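# Put bottles on ledges matching their cap colours

## Task

Set every bottle upright on the wall ledge whose coloured label strip is the same colour as that bottle's cap, with the bottle's entire base resting on that ledge.

## Robot and tools

Robot: two seven-joint arms, left_arm and right_arm, each ending in a two-finger parallel gripper. Two fixed cameras, cam_high and cam_low, each give 896x504 images. Their calibration (K, distortion, T_world_to_cam) was measured beforehand and may be off by a couple of degrees and millimetres; a result lists any camera whose numbers changed.

Frame: every position and quaternion is in one scene frame. Its origin lies on the plane z = 0, straight below the midpoint of the two arm bases, which sit 0.70 m higher. +x points forward (the way the arms face), +z up, and left_arm is on the +y side. Arm names do not match left or right in the pictures. Reported hand poses can be wrong by a few centimetres, more at long reach.

Gripper: the fingers extend along the gripper's own +z axis and close along its y axis. end_effector_position is the point between the pads when closed, just under 1 cm behind the fingertips. Closing moves the tips about 17 mm further along +z, mostly while the pads are more than 70 mm apart.

One row = 16 numbers: left_arm x, y, z, qw, qx, qy, qz, opening, then the same eight for right_arm. x, y, z are an absolute target in metres and the quaternion an absolute target orientation (w first), both in the scene frame. Opening runs from -1 (closed) to +1 (fully open, 0.145 m); it is a setpoint, not an offset. Going from open to closed needs at least about 0.5 s. Always fill both arms' halves. To hold an arm still, resend the pose from the last result taken before it stopped, plus its wanted opening. To keep an orientation, repeat one fixed quaternion rather than copying the drifting reported one. Commanding the measured pose can relieve a press.

execute_actions(actions, cameras): actions is a list of actions; each action is a list of up to 15 rows, one per 1/30 s step, and a short action repeats its last row to fill 15 steps (0.5 s). An action is rejected for both arms if any target lies more than 0.6 m from that gripper's start position along any of the gripper's own axes; the first action is checked against the latest reported state, and one bad action rejects the call. An empty list just reports state. cameras: omitted, null or ["all"] gives both; [] gives none; an unknown name voids the call.

move(target, speed, blend, opening_speed, blocking, cameras): target is one row or up to 15 rows of absolute poses, with no 0.6 m check. Each gripper travels in a straight line from its Hand target, turning the short way. speed is m/s, 0.002 to 1.1, default 0.25 (rotation up to twice that in rad/s), one value or one per target. blend, in metres, rounds corners at intermediate targets. opening_speed (0.2 or more, scale units per second) ramps the fingers. The first target's openings start at once; later targets' openings are applied on arrival after everything settles. Paths share a 10 s cap. blocking=false returns after about 0.5 s while the move goes on; a new move replaces a running one. Paths ignore obstacles and the other arm; grippers lag, stray and can exceed speed, especially with a near-straight arm. Faster moves and targets deeper past contact hit or press harder. The result adds a move: line: done, off_target, moving, held or fault, plus limits (paced = pose was clipped, held = steps withheld). An arm not named is done (within 3 mm and 2 degrees). No ending tells you about contact.

wait(seconds 0 to 10): arms keep their last commands; a running move continues. stop(): brakes a running move; fingers keep going unless opening_speed was set. zoom_image(camera cam_high or cam_low, region [x0, y0, x1, y1] pixels, top-left origin, at most 504x504): a closer look at that camera's latest image, which must be among the newest images. read_manual(section "licences"): licence texts only. finished_scene(scene): ends the scene for good; the bottles must stay in place after the robot lets go.

Results: each arm's end_effector_position and end_effector_quat_wxyz; Hand target (where the arm is actually being sent, possibly short of your command, so send the rest next); Tool commands (current opening commands; otherwise your last sent value, and 0 is a real command); grip_measured (finger opening on the command scale); Joint positions (last entry = opening in metres); Joint velocities ("within noise" means at rest); Joint torques in joint order, total drive output with offsets, positive toward larger angle, joints 3 and 4 wrapping at ±28 N m; step readings for action calls only. Each step the commanded orientation is clipped to 32 degrees from the measured one, and a big wrist turn may swing the elbow.

Gripping: to hold, keep commanding an opening clearly below grip_measured; a bigger gap squeezes harder, up to about 10 N per pad on objects up to about 11 cm wide. Fast closes can squeeze too hard.

Heat: holding loads, stretching an arm out or straining toward an unreachable pose heats motors, even while you are composing a reply (the robot keeps its last command then). MOTOR HOT appears at 85 °C; at 100 °C an OVER-TEMPERATURE FAULT stops that arm for 30 to 60 s or more, possibly without warning.

Avoid: knocking or placing things out of the work area; arms hitting or pressing each other (the clearance check does not guard grippers or wrist cameras, and closing on the other arm's fingers counts); dropping bottles, releasing them while moving, slamming or pushing hard. Loose objects may occasionally get a brief outside push.

Each tool is called after "Request:" as a command line: name --argument value for each argument, lists and objects as JSON in quotes; but a table of rows of numbers goes row by row, as --pt "numbers of a row", without its own name.

## Session

Request:
execute_actions --actions '[]'

Request:
zoom_image --camera "cam_low" --region '[330, 130, 630, 390]'

Request:
zoom_image --camera "cam_high" --region '[420, 180, 700, 420]'

Scene clock: 0.00 s.
left_arm: end_effector_position=(+0.2239, +0.1828, +0.6144) grip_measured=+1.00 end_effector_quat_wxyz=(-0.319, +0.395, -0.515, +0.691) | right_arm: end_effector_position=(+0.4009, -0.1655, +0.3728) grip_measured=+1.00 end_effector_quat_wxyz=(+0.260, +0.265, +0.837, +0.401)
Joint positions: left_arm=[-1.106 0.942 0.535 2.339 -0.48 -0.199 -0.367 0.145] | right_arm=[0.583 0.619 -0.841 0.925 -1.182 -0.496 -0.047 0.145]
Joint velocities: within noise
Joint torques (N m): no reading
Motor temperatures (°C): left_arm=[21 21 22 20 21 23 21] | right_arm=[20 22 22 19 20 19 21]
Hand target: left_arm +0.2239, +0.1828, +0.6144; -0.319, +0.395, -0.515, +0.691 | right_arm +0.4009, -0.1655, +0.3728; +0.260, +0.265, +0.837, +0.401
Tool commands: left_gripper/opening=+1.0 right_gripper/opening=+1.0

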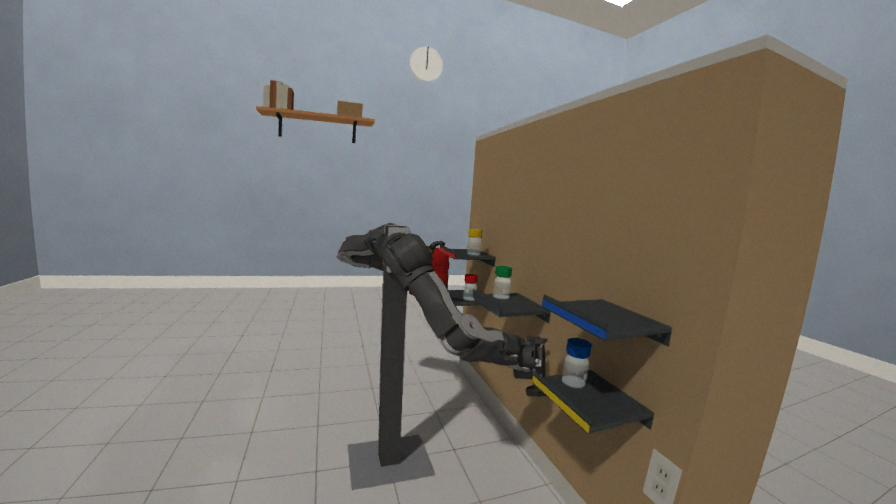

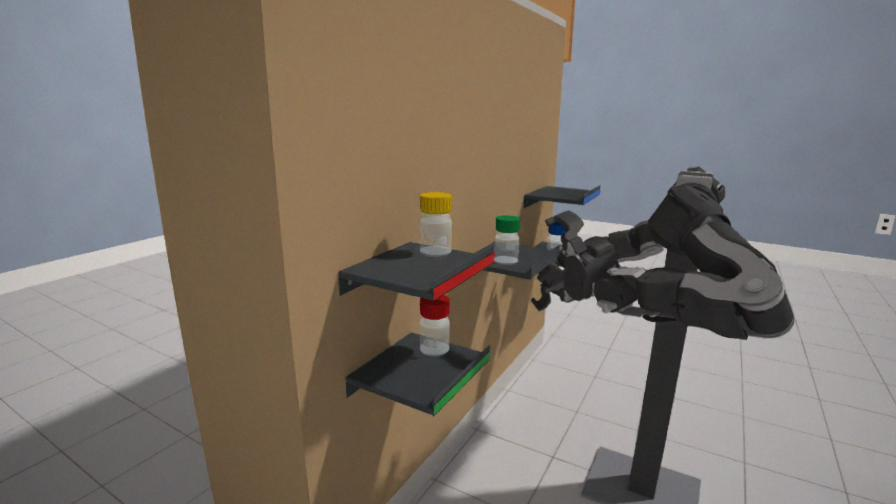

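Scaled by 1.680 from the camera's 896x504 image, which has a finer 1280x720 frame.

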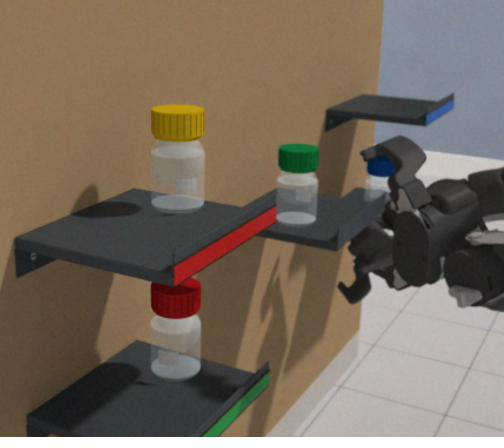

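Scaled by 1.800 from the camera's 896x504 image, which has a finer 1280x720 frame.

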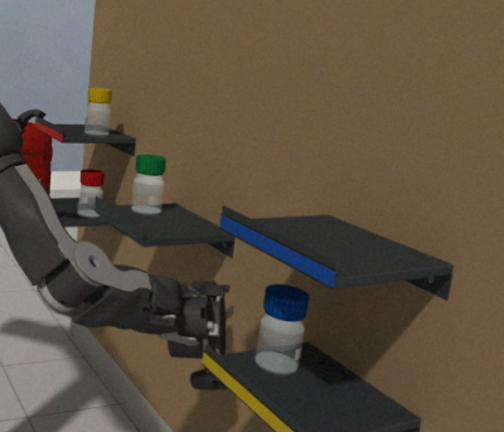

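Request:
move --pt "0.25 0.26 0.70 -0.1317 0.7746 0.1717 0.5944 1 0.28 -0.22 0.44 0.1317 0.7746 -0.1717 0.5944 1" --pt "0.275 0.287 0.695 -0.1317 0.7746 0.1717 0.5944 1 0.275 -0.289 0.505 0.1317 0.7746 -0.1717 0.5944 1" --blend '[0.02,0]' --speed 0.35

Request:
zoom_image --camera "cam_low" --region '[330, 130, 630, 390]'

Request:
zoom_image --camera "cam_high" --region '[420, 180, 700, 420]'

Scene clock: 128.07 s.
left_arm: end_effector_position=(+0.2767, +0.2868, +0.6961) grip_measured=+1.00 end_effector_quat_wxyz=(-0.096, +0.743, +0.098, +0.655) | right_arm: end_effector_position=(+0.2748, -0.2900, +0.5064) grip_measured=+1.00 end_effector_quat_wxyz=(+0.134, +0.772, -0.173, +0.596)
Joint positions: left_arm=[-0.123 0.996 0.58 2.432 1.584 0.78 -0.972 0.145] | right_arm=[-0.284 -0.014 0.396 2.132 0.124 0.547 -0.095 0.145]
Joint velocities: within noise
Joint torques (N m): left_arm=[2.78 4 1.87 0.87 -0.12 -0.32 -0.04] | right_arm=[1.38 1.67 -0.13 3.99 0.15 -0.3 0.14]
Motor temperatures (°C): left_arm=[20 21 23 22 21 23 21] | right_arm=[23 23 22 20 20 19 21]
Hand target: left_arm +0.2764, +0.2878, +0.6949; -0.097, +0.744, +0.101, +0.653 | right_arm +0.2750, -0.2890, +0.5050; +0.132, +0.775, -0.172, +0.594
Off the commanded pose: left_arm 0.002 m, 12 deg | right_arm 0.002 m, 0 deg.
joint read past its limit (left arm) — joint 4 (elbow), upper limit, where the elbow is as bent as it goes.
joint sent to its limit (left arm) — joint 4 (elbow), upper limit, where the elbow is as bent as it goes; joint 5 (forearm roll), upper limit; joint 6 (wrist pitch), upper limit. The joint targets are off in orientation, not in position.
move: off_target (left_arm); limits=paced

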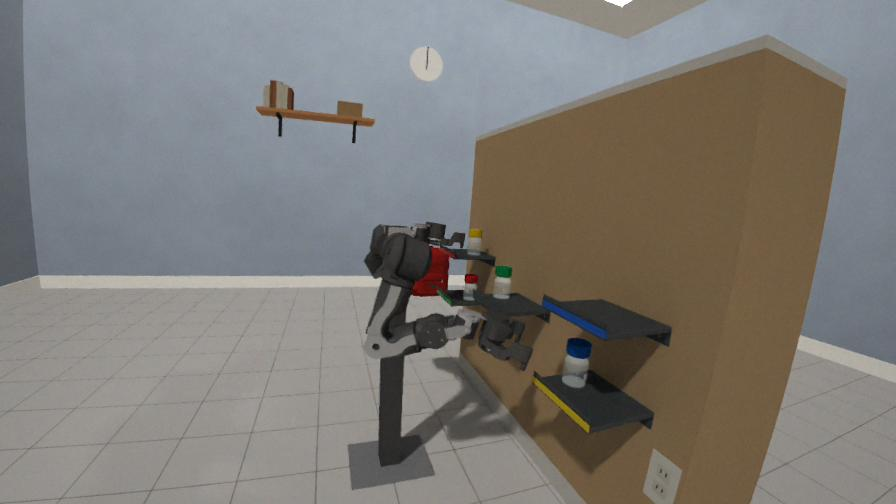

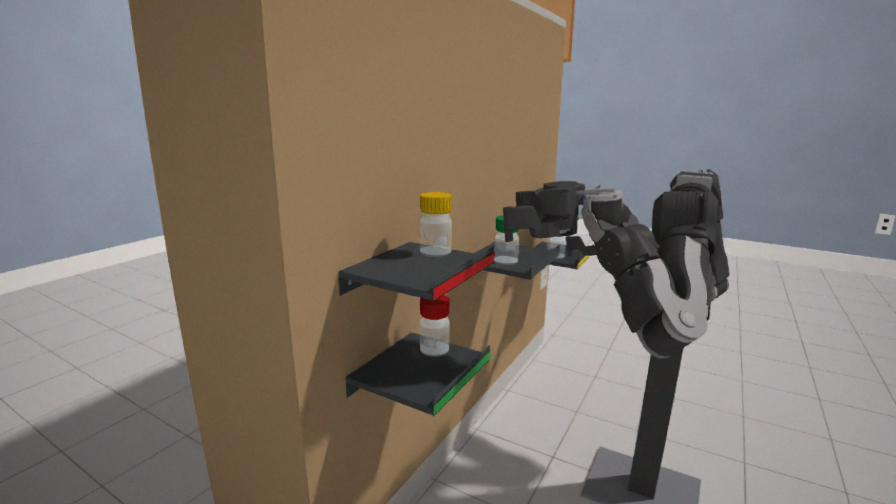

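Scaled by 1.680 from the camera's 896x504 image, which has a finer 1280x720 frame.

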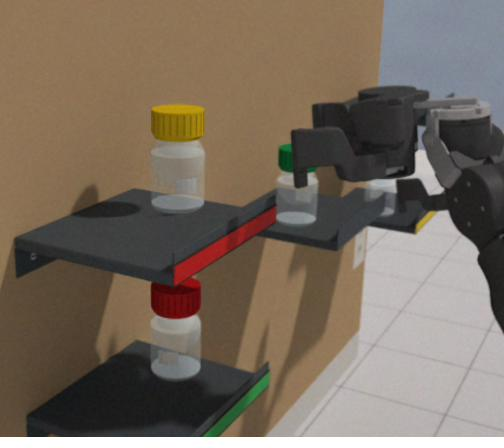

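Scaled by 1.800 from the camera's 896x504 image, which has a finer 1280x720 frame.

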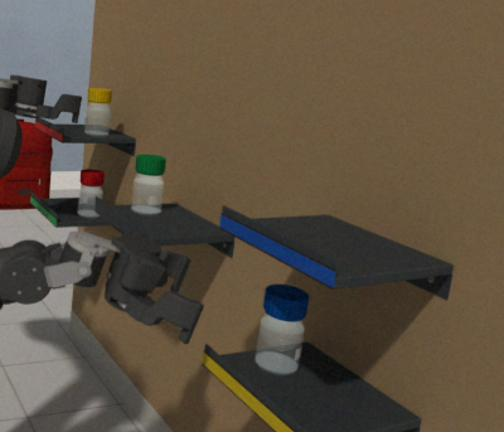

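Request:
move --pt "0.391 0.341 0.690 -0.1317 0.7746 0.1717 0.5944 1 0.391 -0.343 0.498 0.1317 0.7746 -0.1717 0.5944 1" --pt "0.391 0.341 0.674 -0.1317 0.7746 0.1717 0.5944 1 0.391 -0.343 0.482 0.1317 0.7746 -0.1717 0.5944 1" --speed '[0.2,0.1]'

Request:
zoom_image --camera "cam_low" --region '[330, 130, 630, 390]'

Request:
zoom_image --camera "cam_high" --region '[420, 180, 700, 420]'

Scene clock: 139.30 s.
left_arm: end_effector_position=(+0.3908, +0.3418, +0.6732) grip_measured=+1.00 end_effector_quat_wxyz=(-0.134, +0.775, +0.173, +0.593) | right_arm: end_effector_position=(+0.3900, -0.3441, +0.4808) grip_measured=+1.00 end_effector_quat_wxyz=(+0.133, +0.776, -0.174, +0.592)
Joint positions: left_arm=[0.688 1.009 -0.268 1.764 1.437 0.708 -0.943 0.145] | right_arm=[0.234 0.209 0.351 1.45 0.132 0.437 -0.076 0.145]
Joint velocities: within noise
Joint torques (N m): left_arm=[7.24 4.52 2.77 2.51 -0.23 -0.49 0.24] | right_arm=[4.97 3.65 -0.25 4.46 0.12 -0.56 0.16]
Motor temperatures (°C): left_arm=[21 21 23 22 21 23 21] | right_arm=[23 23 22 20 20 19 21]
Hand target: left_arm +0.3910, +0.3410, +0.6740; -0.132, +0.775, +0.172, +0.594 | right_arm +0.3910, -0.3429, +0.4820; +0.132, +0.775, -0.172, +0.594
Off the commanded pose: left_arm 0.001 m, 0 deg | right_arm 0.002 m, 0 deg.
move: done

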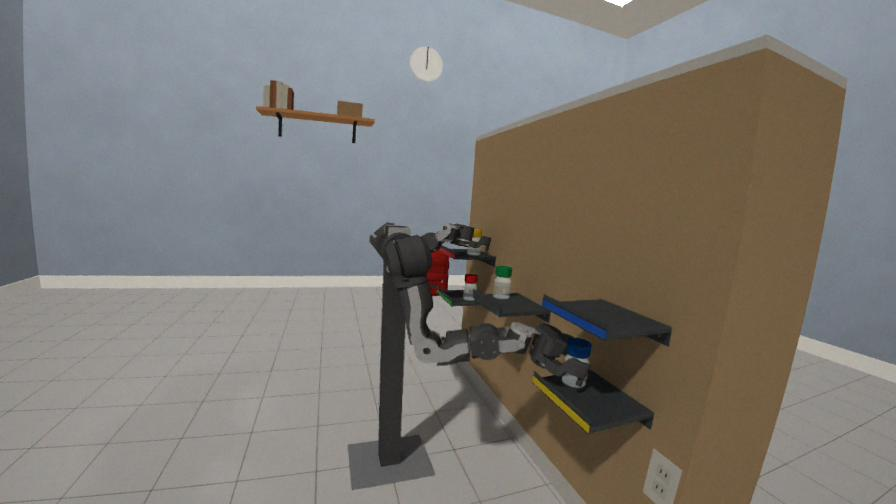

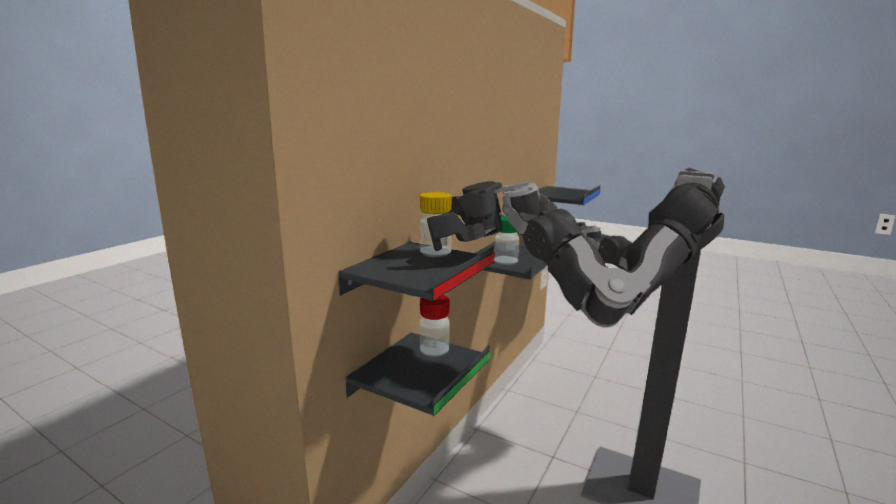

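Scaled by 1.680 from the camera's 896x504 image, which has a finer 1280x720 frame.

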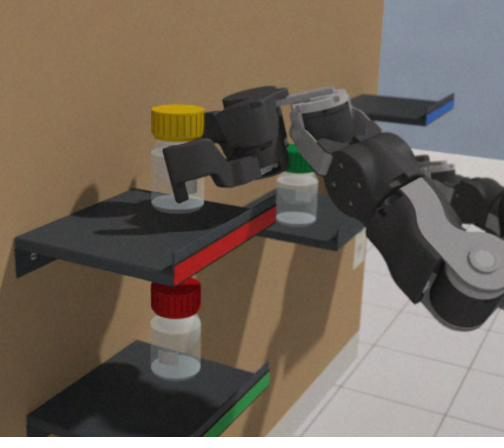

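Scaled by 1.800 from the camera's 896x504 image, which has a finer 1280x720 frame.

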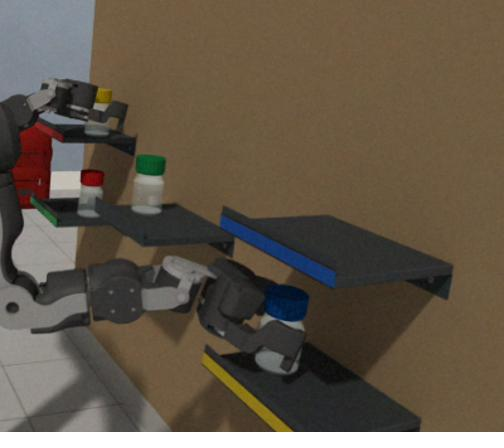

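Request:
move --pt "0.391 0.341 0.674 -0.1317 0.7746 0.1717 0.5944 -0.5 0.391 -0.343 0.482 0.1317 0.7746 -0.1717 0.5944 -0.5" --pt "0.391 0.341 0.715 -0.1317 0.7746 0.1717 0.5944 -0.5 0.391 -0.343 0.515 0.1317 0.7746 -0.1717 0.5944 -0.5" --speed '[0.1,0.1]' --opening_speed 1.5

Request:
move --pt "0.365 0.2 0.735 0 0.7934 0 0.6088 -0.5 0.25 -0.277 0.525 0.1317 0.7746 -0.1717 0.5944 -0.5" --pt "0.355 -0.04 0.73 0.0795 0.7866 -0.1035 0.6036 -0.5 0.25 -0.277 0.73 0.1317 0.7746 -0.1717 0.5944 -0.5" --pt "0.352 -0.055 0.66 0.0795 0.7866 -0.1035 0.6036 -0.5 0.35 -0.33 0.735 0.1317 0.7746 -0.1717 0.5944 -0.5" --speed 0.2 --blend '[0.03,0.03,0]'

Request:
zoom_image --camera "cam_low" --region '[430, 130, 640, 310]'

Request:
zoom_image --camera "cam_high" --region '[420, 180, 700, 420]'

Scene clock: 164.07 s.
left_arm: end_effector_position=(+0.3910, +0.3406, +0.7165) grip_measured=-0.24 end_effector_quat_wxyz=(-0.130, +0.773, +0.171, +0.597) | right_arm: end_effector_position=(+0.3914, -0.3415, +0.5130) grip_measured=-0.29 end_effector_quat_wxyz=(+0.130, +0.777, -0.170, +0.592)
Joint positions: left_arm=[0.927 1.048 -0.382 1.732 1.584 0.782 -1.022 0.057] | right_arm=[0.268 0.224 0.353 1.556 0.136 0.581 -0.075 0.054]
Joint velocities: within noise
Joint torques (N m): left_arm=[7.19 3.39 2.3 1.33 -0.15 -0.35 -0.01] | right_arm=[5.16 3.36 0.96 4.68 0.1 -0.52 -0.03]
Motor temperatures (°C): left_arm=[23 22 24 21 21 24 21] | right_arm=[23 23 22 21 20 20 21]
Hand target: left_arm +0.3910, +0.3410, +0.7150; -0.132, +0.775, +0.172, +0.594 | right_arm +0.3910, -0.3429, +0.5150; +0.131, +0.775, -0.172, +0.594
Off the commanded pose: left_arm 0.002 m, 0 deg | right_arm 0.002 m, 0 deg.
joint sent to its limit (left arm) — joint 6 (wrist pitch), upper limit. The joint targets still meet the commanded pose.
move: done

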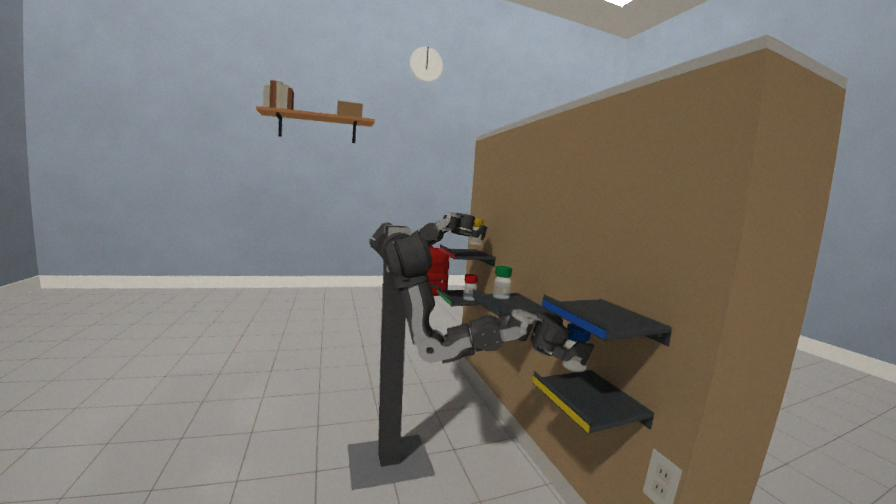

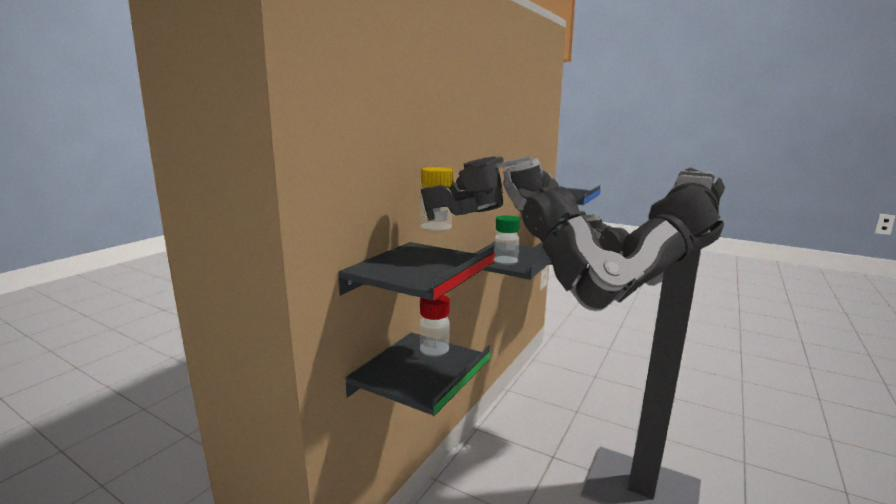

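Scene clock: 167.37 s.
left_arm: end_effector_position=(+0.3513, -0.0553, +0.6590) grip_measured=-0.24 end_effector_quat_wxyz=(+0.079, +0.788, -0.105, +0.601) | right_arm: end_effector_position=(+0.3506, -0.3298, +0.7343) grip_measured=-0.29 end_effector_quat_wxyz=(+0.141, +0.735, -0.159, +0.644)
Joint positions: left_arm=[1.016 0.047 -1.012 1.859 1.413 0.662 -1.427 0.057] | right_arm=[0.658 1.076 -0.085 1.986 1.559 0.785 -1.076 0.054]
Joint velocities: within noise
Joint torques (N m): left_arm=[8.58 -1.2 2.15 2.22 -0.51 -0.28 0.24] | right_arm=[4.71 4.68 3.1 1.24 -0.26 -0.16 -0.15]
Motor temperatures (°C): left_arm=[23 22 24 21 21 23 21] | right_arm=[23 23 22 21 20 20 21]
Hand target: left_arm +0.3520, -0.0550, +0.6600; +0.080, +0.787, -0.104, +0.603 | right_arm +0.3502, -0.3301, +0.7347; +0.143, +0.734, -0.159, +0.644
Off the commanded pose: left_arm 0.001 m, 0 deg | right_arm 0.001 m, 8 deg.
joint sent to its limit (right arm) — joint 5 (forearm roll), upper limit; joint 6 (wrist pitch), upper limit. The joint targets are off in orientation, not in position.
move: off_target (right_arm); limits=paced

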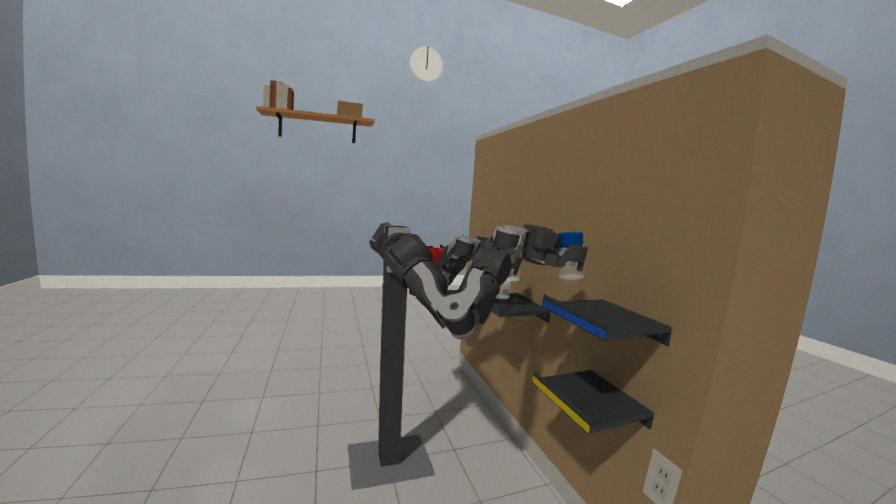

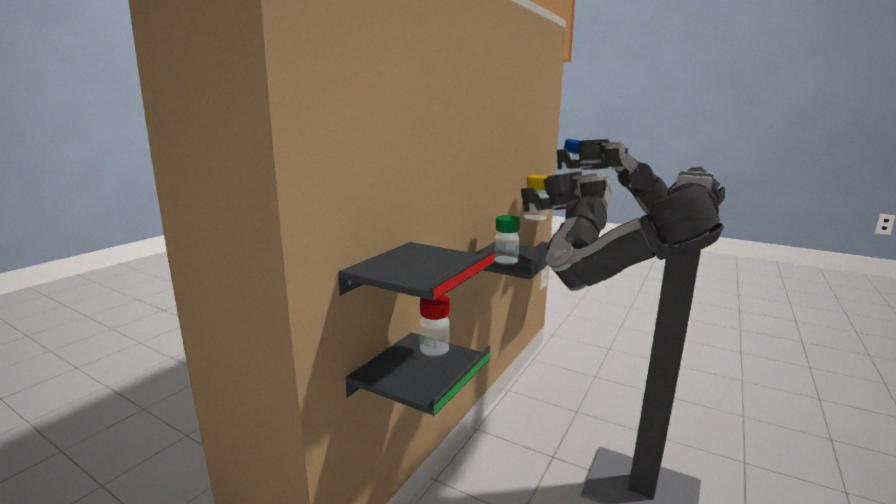

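Scaled by 2.400 from the camera's 896x504 image, which has a finer 1280x720 frame.

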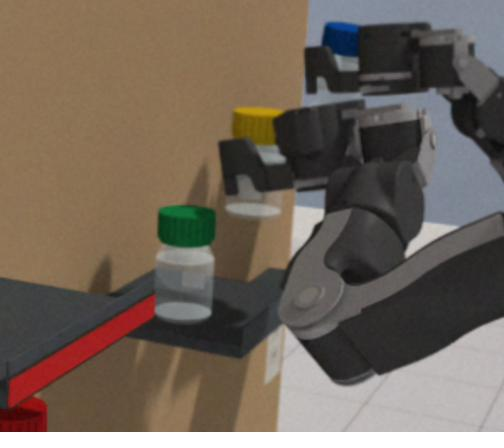

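Scaled by 1.800 from the camera's 896x504 image, which has a finer 1280x720 frame.

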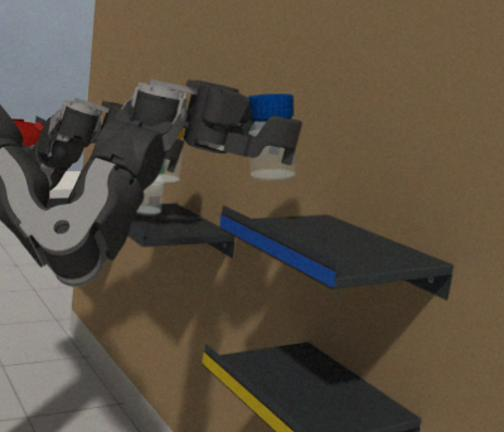

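Request:
move --pt "0.352 -0.055 0.62 0.0795 0.7866 -0.1035 0.6036 -0.5 0.391 -0.352 0.715 0.1317 0.7746 -0.1717 0.5944 -0.5" --pt "0.352 -0.055 0.592 0.0795 0.7866 -0.1035 0.6036 -0.5 0.391 -0.352 0.69 0.1317 0.7746 -0.1717 0.5944 -0.5" --pt "0.352 -0.055 0.578 0.0795 0.7866 -0.1035 0.6036 -0.5 0.391 -0.352 0.675 0.1317 0.7746 -0.1717 0.5944 -0.5" --speed '[0.15,0.1,0.03]'

Request:
zoom_image --camera "cam_low" --region '[430, 130, 640, 310]'

Request:
zoom_image --camera "cam_high" --region '[460, 220, 680, 400]'

Scene clock: 180.53 s.
left_arm: end_effector_position=(+0.3516, -0.0551, +0.5789) grip_measured=-0.24 end_effector_quat_wxyz=(+0.080, +0.788, -0.103, +0.602) | right_arm: end_effector_position=(+0.3910, -0.3518, +0.6738) grip_measured=-0.29 end_effector_quat_wxyz=(+0.132, +0.777, -0.172, +0.592)
Joint positions: left_arm=[0.875 0.163 -1.229 1.798 1.18 0.398 -1.239 0.057] | right_arm=[0.726 1.105 -0.358 1.734 1.499 0.634 -0.898 0.054]
Joint velocities: within noise
Joint torques (N m): left_arm=[7.58 -1.23 1.83 2.77 -0.56 -0.42 0.23] | right_arm=[4.68 5.18 4.41 1.65 -0.38 -0.45 0.2]
Motor temperatures (°C): left_arm=[24 21 24 21 22 23 21] | right_arm=[23 23 22 20 20 20 21]
Hand target: left_arm +0.3520, -0.0550, +0.5782; +0.080, +0.786, -0.103, +0.604 | right_arm +0.3910, -0.3520, +0.6750; +0.132, +0.775, -0.172, +0.594
Off the commanded pose: left_arm 0.001 m, 0 deg | right_arm 0.001 m, 0 deg.
move: done

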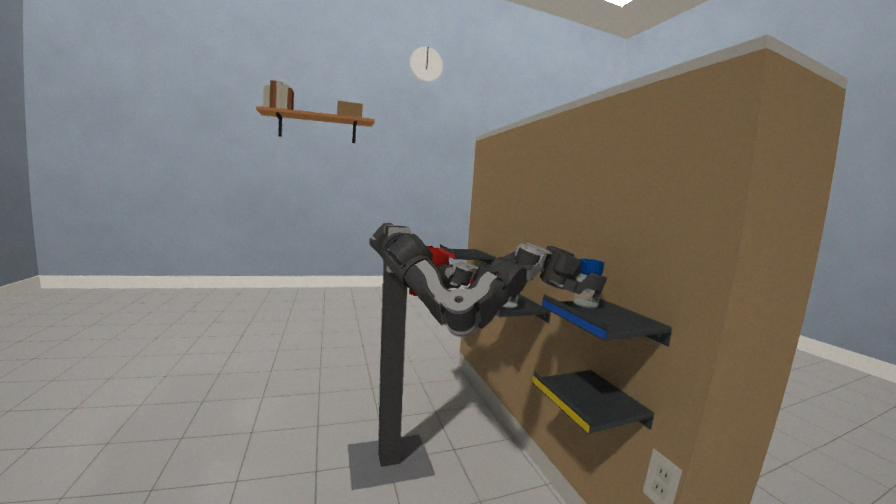

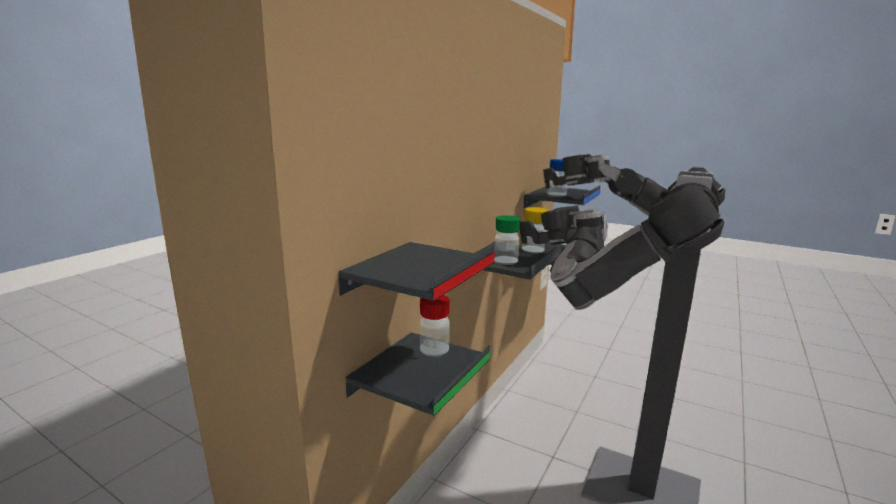

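Scaled by 2.400 from the camera's 896x504 image, which has a finer 1280x720 frame.

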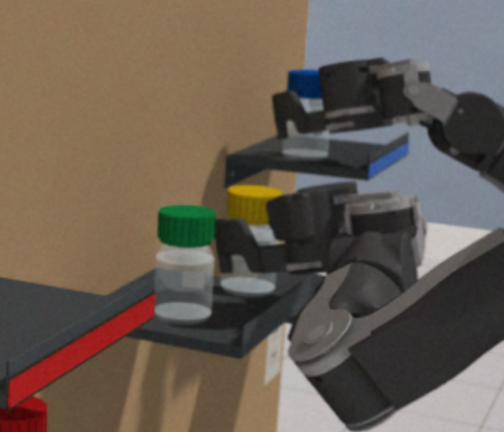

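Scaled by 2.291 from the camera's 896x504 image, which has a finer 1280x720 frame.

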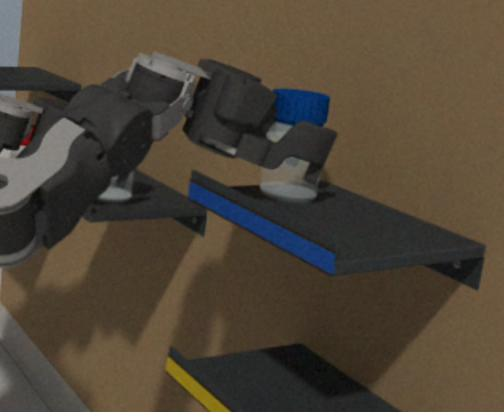

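Request:
move --target '[0.352,-0.055,0.568,0.0795,0.7866,-0.1035,0.6036,-0.5,0.391,-0.352,0.665,0.1317,0.7746,-0.1717,0.5944,-0.5]' --speed 0.02

Request:
zoom_image --camera "cam_high" --region '[460, 220, 680, 400]'

Scene clock: 186.67 s.
left_arm: end_effector_position=(+0.3523, -0.0552, +0.5735) grip_measured=-0.24 end_effector_quat_wxyz=(+0.081, +0.783, -0.101, +0.609) | right_arm: end_effector_position=(+0.3908, -0.3524, +0.6728) grip_measured=-0.29 end_effector_quat_wxyz=(+0.134, +0.766, -0.173, +0.605)
Joint positions: left_arm=[0.869 0.171 -1.255 1.784 1.151 0.358 -1.222 0.057] | right_arm=[0.694 1.116 -0.358 1.744 1.469 0.577 -0.88 0.054]
Joint velocities: within noise
Joint torques (N m): left_arm=[6.24 -0.91 1.43 2.15 -0.31 -0.32 0.27] | right_arm=[2.94 4.55 3.22 0.79 0.11 -0.05 0.11]
Motor temperatures (°C): left_arm=[24 21 24 21 22 23 21] | right_arm=[23 23 23 20 20 20 21]
Hand target: left_arm +0.3520, -0.0550, +0.5680; +0.080, +0.787, -0.104, +0.604 | right_arm +0.3909, -0.3519, +0.6650; +0.132, +0.775, -0.172, +0.594
Off the commanded pose: left_arm 0.006 m, 1 deg | right_arm 0.008 m, 2 deg.
move: off_target (left_arm, right_arm)

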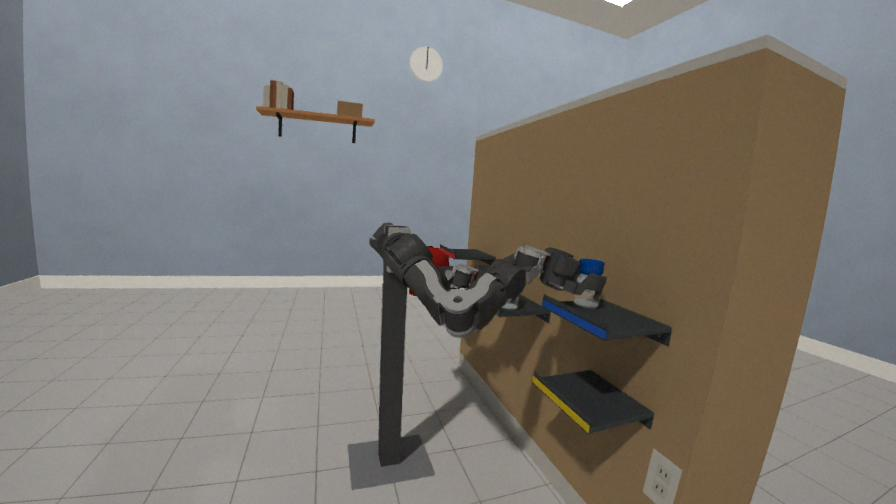

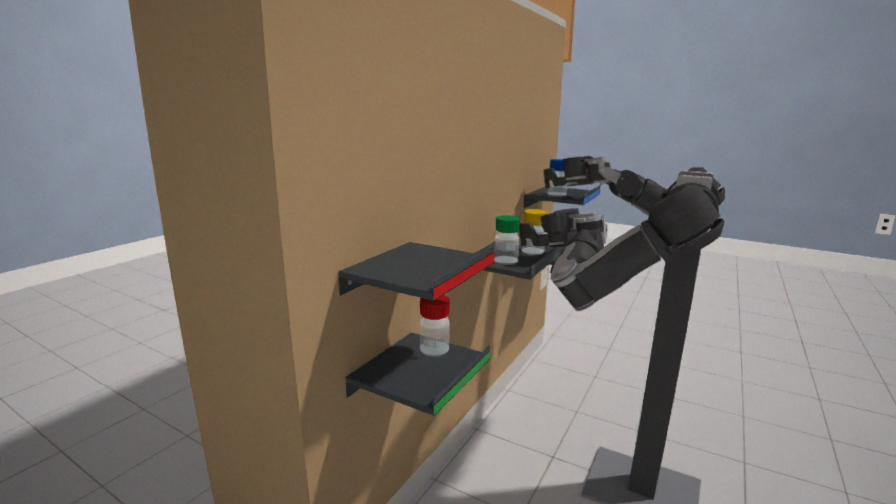

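Scaled by 2.291 from the camera's 896x504 image, which has a finer 1280x720 frame.

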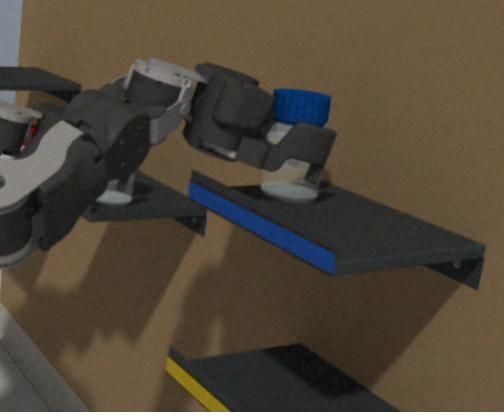

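Request:
move --pt "0.352 -0.055 0.574 0.0795 0.7866 -0.1035 0.6036 0.1 0.391 -0.352 0.673 0.1317 0.7746 -0.1717 0.5944 0.4" --pt "0.313 -0.0445 0.582 0.0795 0.7866 -0.1035 0.6036 0.1 0.345 -0.3305 0.682 0.1317 0.7746 -0.1717 0.5944 0.4" --pt "0.25 -0.0275 0.60 0.0795 0.7866 -0.1035 0.6036 0.1 0.275 -0.298 0.69 0.1317 0.7746 -0.1717 0.5944 0.4" --speed '[0.05,0.1,0.2]' --opening_speed 0.8

Request:
zoom_image --camera "cam_high" --region '[460, 220, 680, 400]'

Request:
zoom_image --camera "cam_low" --region '[430, 130, 640, 310]'

Scene clock: 202.97 s.
left_arm: end_effector_position=(+0.2493, -0.0282, +0.6012) grip_measured=+0.10 end_effector_quat_wxyz=(+0.083, +0.785, -0.105, +0.605) | right_arm: end_effector_position=(+0.2757, -0.2973, +0.6896) grip_measured=+0.40 end_effector_quat_wxyz=(+0.142, +0.735, -0.157, +0.645)
Joint positions: left_arm=[0.516 0.127 -1.202 2.298 1.032 0.704 -1.576 0.083] | right_arm=[0.02 0.941 0.4 2.438 1.559 0.785 -1.212 0.105]
Joint velocities: within noise
Joint torques (N m): left_arm=[3.78 -2.31 1.42 2.52 -0.32 0.01 -0.01] | right_arm=[2.1 4.36 3.1 1.28 -0.29 -0.11 -0.16]
Motor temperatures (°C): left_arm=[24 21 24 21 22 23 21] | right_arm=[23 23 23 20 20 19 21]
Hand target: left_arm +0.2500, -0.0275, +0.6000; +0.080, +0.787, -0.104, +0.604 | right_arm +0.2751, -0.2981, +0.6896; +0.143, +0.734, -0.158, +0.644
Off the commanded pose: left_arm 0.002 m, 1 deg | right_arm 0.001 m, 8 deg.
joint sent to its limit (left arm) — joint 7 (wrist yaw), lower limit. The joint targets still meet the commanded pose.
joint sent to its limit (right arm) — joint 5 (forearm roll), upper limit; joint 6 (wrist pitch), upper limit. The joint targets are off in orientation, not in position.
move: off_target (right_arm)

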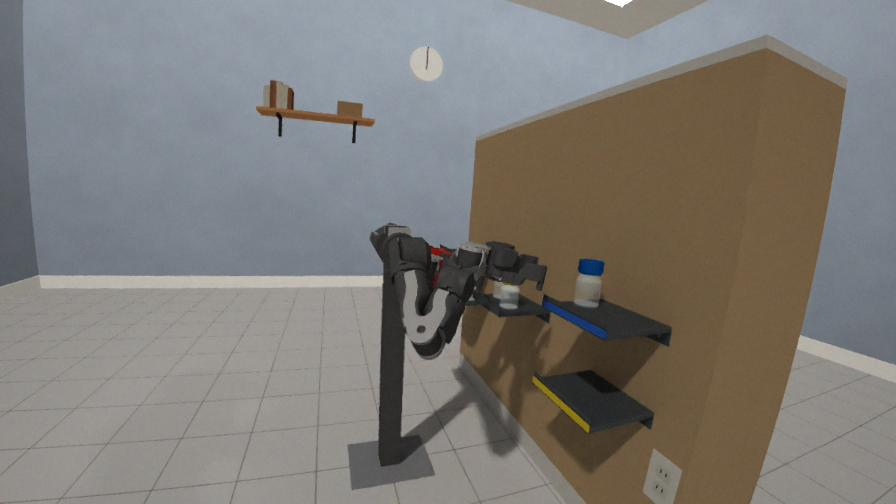

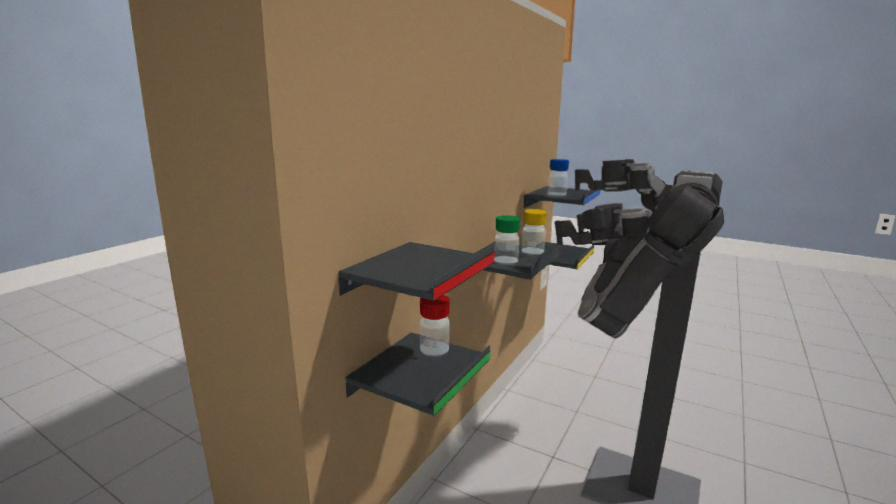

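Scaled by 2.291 from the camera's 896x504 image, which has a finer 1280x720 frame.

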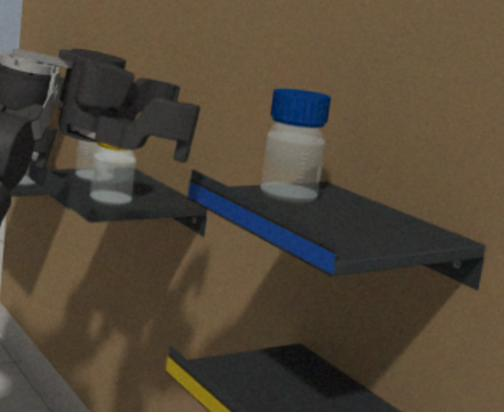

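Scaled by 2.400 from the camera's 896x504 image, which has a finer 1280x720 frame.

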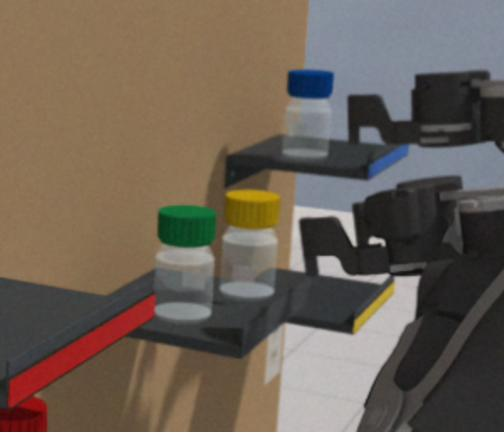

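Request:
move --pt "0.25 0.15 0.55 0 0.7934 0 0.6088 1 0.25 -0.23 0.66 0 0.7934 0 0.6088 0.4" --pt "0.265 0.289 0.505 -0.1317 0.7746 0.1717 0.5944 1 0.245 -0.084 0.605 -0.0795 0.7866 0.1035 0.6036 0.4" --pt "0.39 0.347 0.493 -0.1317 0.7746 0.1717 0.5944 1 0.352 -0.055 0.59 -0.0795 0.7866 0.1035 0.6036 0.4" --pt "0.39 0.347 0.477 -0.1317 0.7746 0.1717 0.5944 1 0.352 -0.055 0.574 -0.0795 0.7866 0.1035 0.6036 0.4" --speed '[0.3,0.3,0.15,0.1]' --blend '[0.04,0.01,0,0]'

Request:
zoom_image --camera "cam_high" --region '[430, 220, 650, 400]'

Request:
zoom_image --camera "cam_low" --region '[340, 180, 620, 420]'

Scene clock: 229.63 s.
left_arm: end_effector_position=(+0.3897, +0.3471, +0.4772) grip_measured=+1.00 end_effector_quat_wxyz=(-0.133, +0.775, +0.173, +0.594) | right_arm: end_effector_position=(+0.3523, -0.0564, +0.5735) grip_measured=+0.40 end_effector_quat_wxyz=(-0.077, +0.788, +0.102, +0.603)
Joint positions: left_arm=[0.546 1.041 -0.978 1.429 1.329 -0.193 -0.708 0.145] | right_arm=[0.451 0.462 -0.701 2.067 0.927 0.664 -0.794 0.105]
Joint velocities: within noise
Joint torques (N m): left_arm=[6.84 4.87 2.77 1.72 -0.24 -0.58 0.25] | right_arm=[4.79 0.3 1.89 3.19 -0.29 -0.46 0.18]
Motor temperatures (°C): left_arm=[23 21 24 21 22 23 21] | right_arm=[22 23 23 20 20 19 21]
Hand target: left_arm +0.3900, +0.3469, +0.4769; -0.132, +0.775, +0.172, +0.594 | right_arm +0.3520, -0.0550, +0.5739; -0.079, +0.787, +0.103, +0.603
Off the commanded pose: left_arm 0.000 m, 0 deg | right_arm 0.001 m, 0 deg.
move: done

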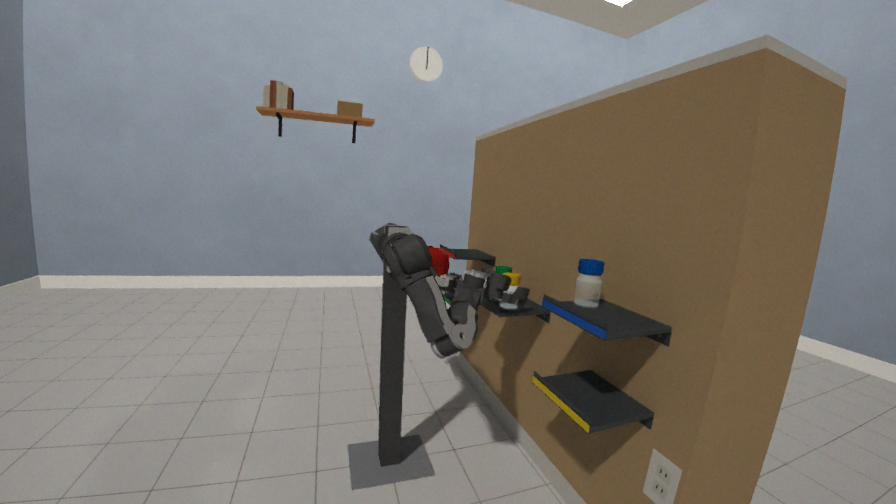

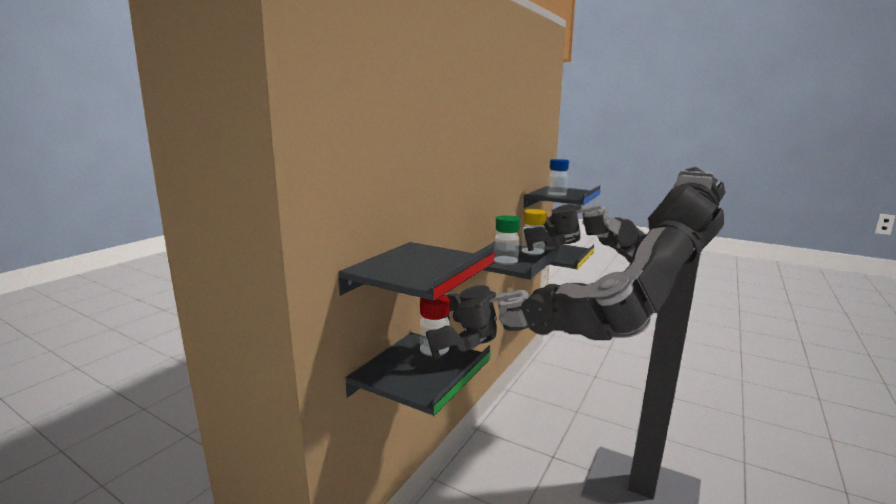

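Scaled by 2.291 from the camera's 896x504 image, which has a finer 1280x720 frame.

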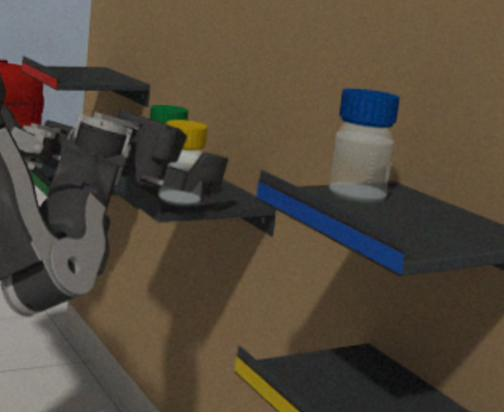

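Scaled by 1.800 from the camera's 896x504 image, which has a finer 1280x720 frame.

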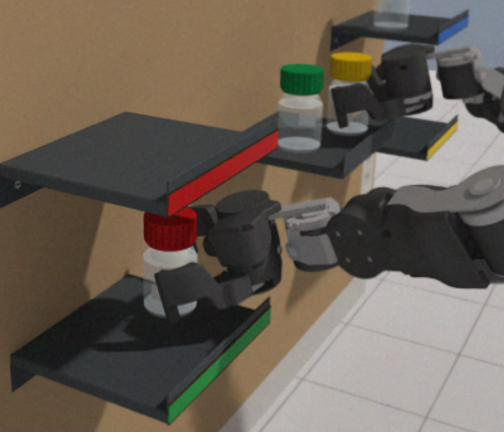

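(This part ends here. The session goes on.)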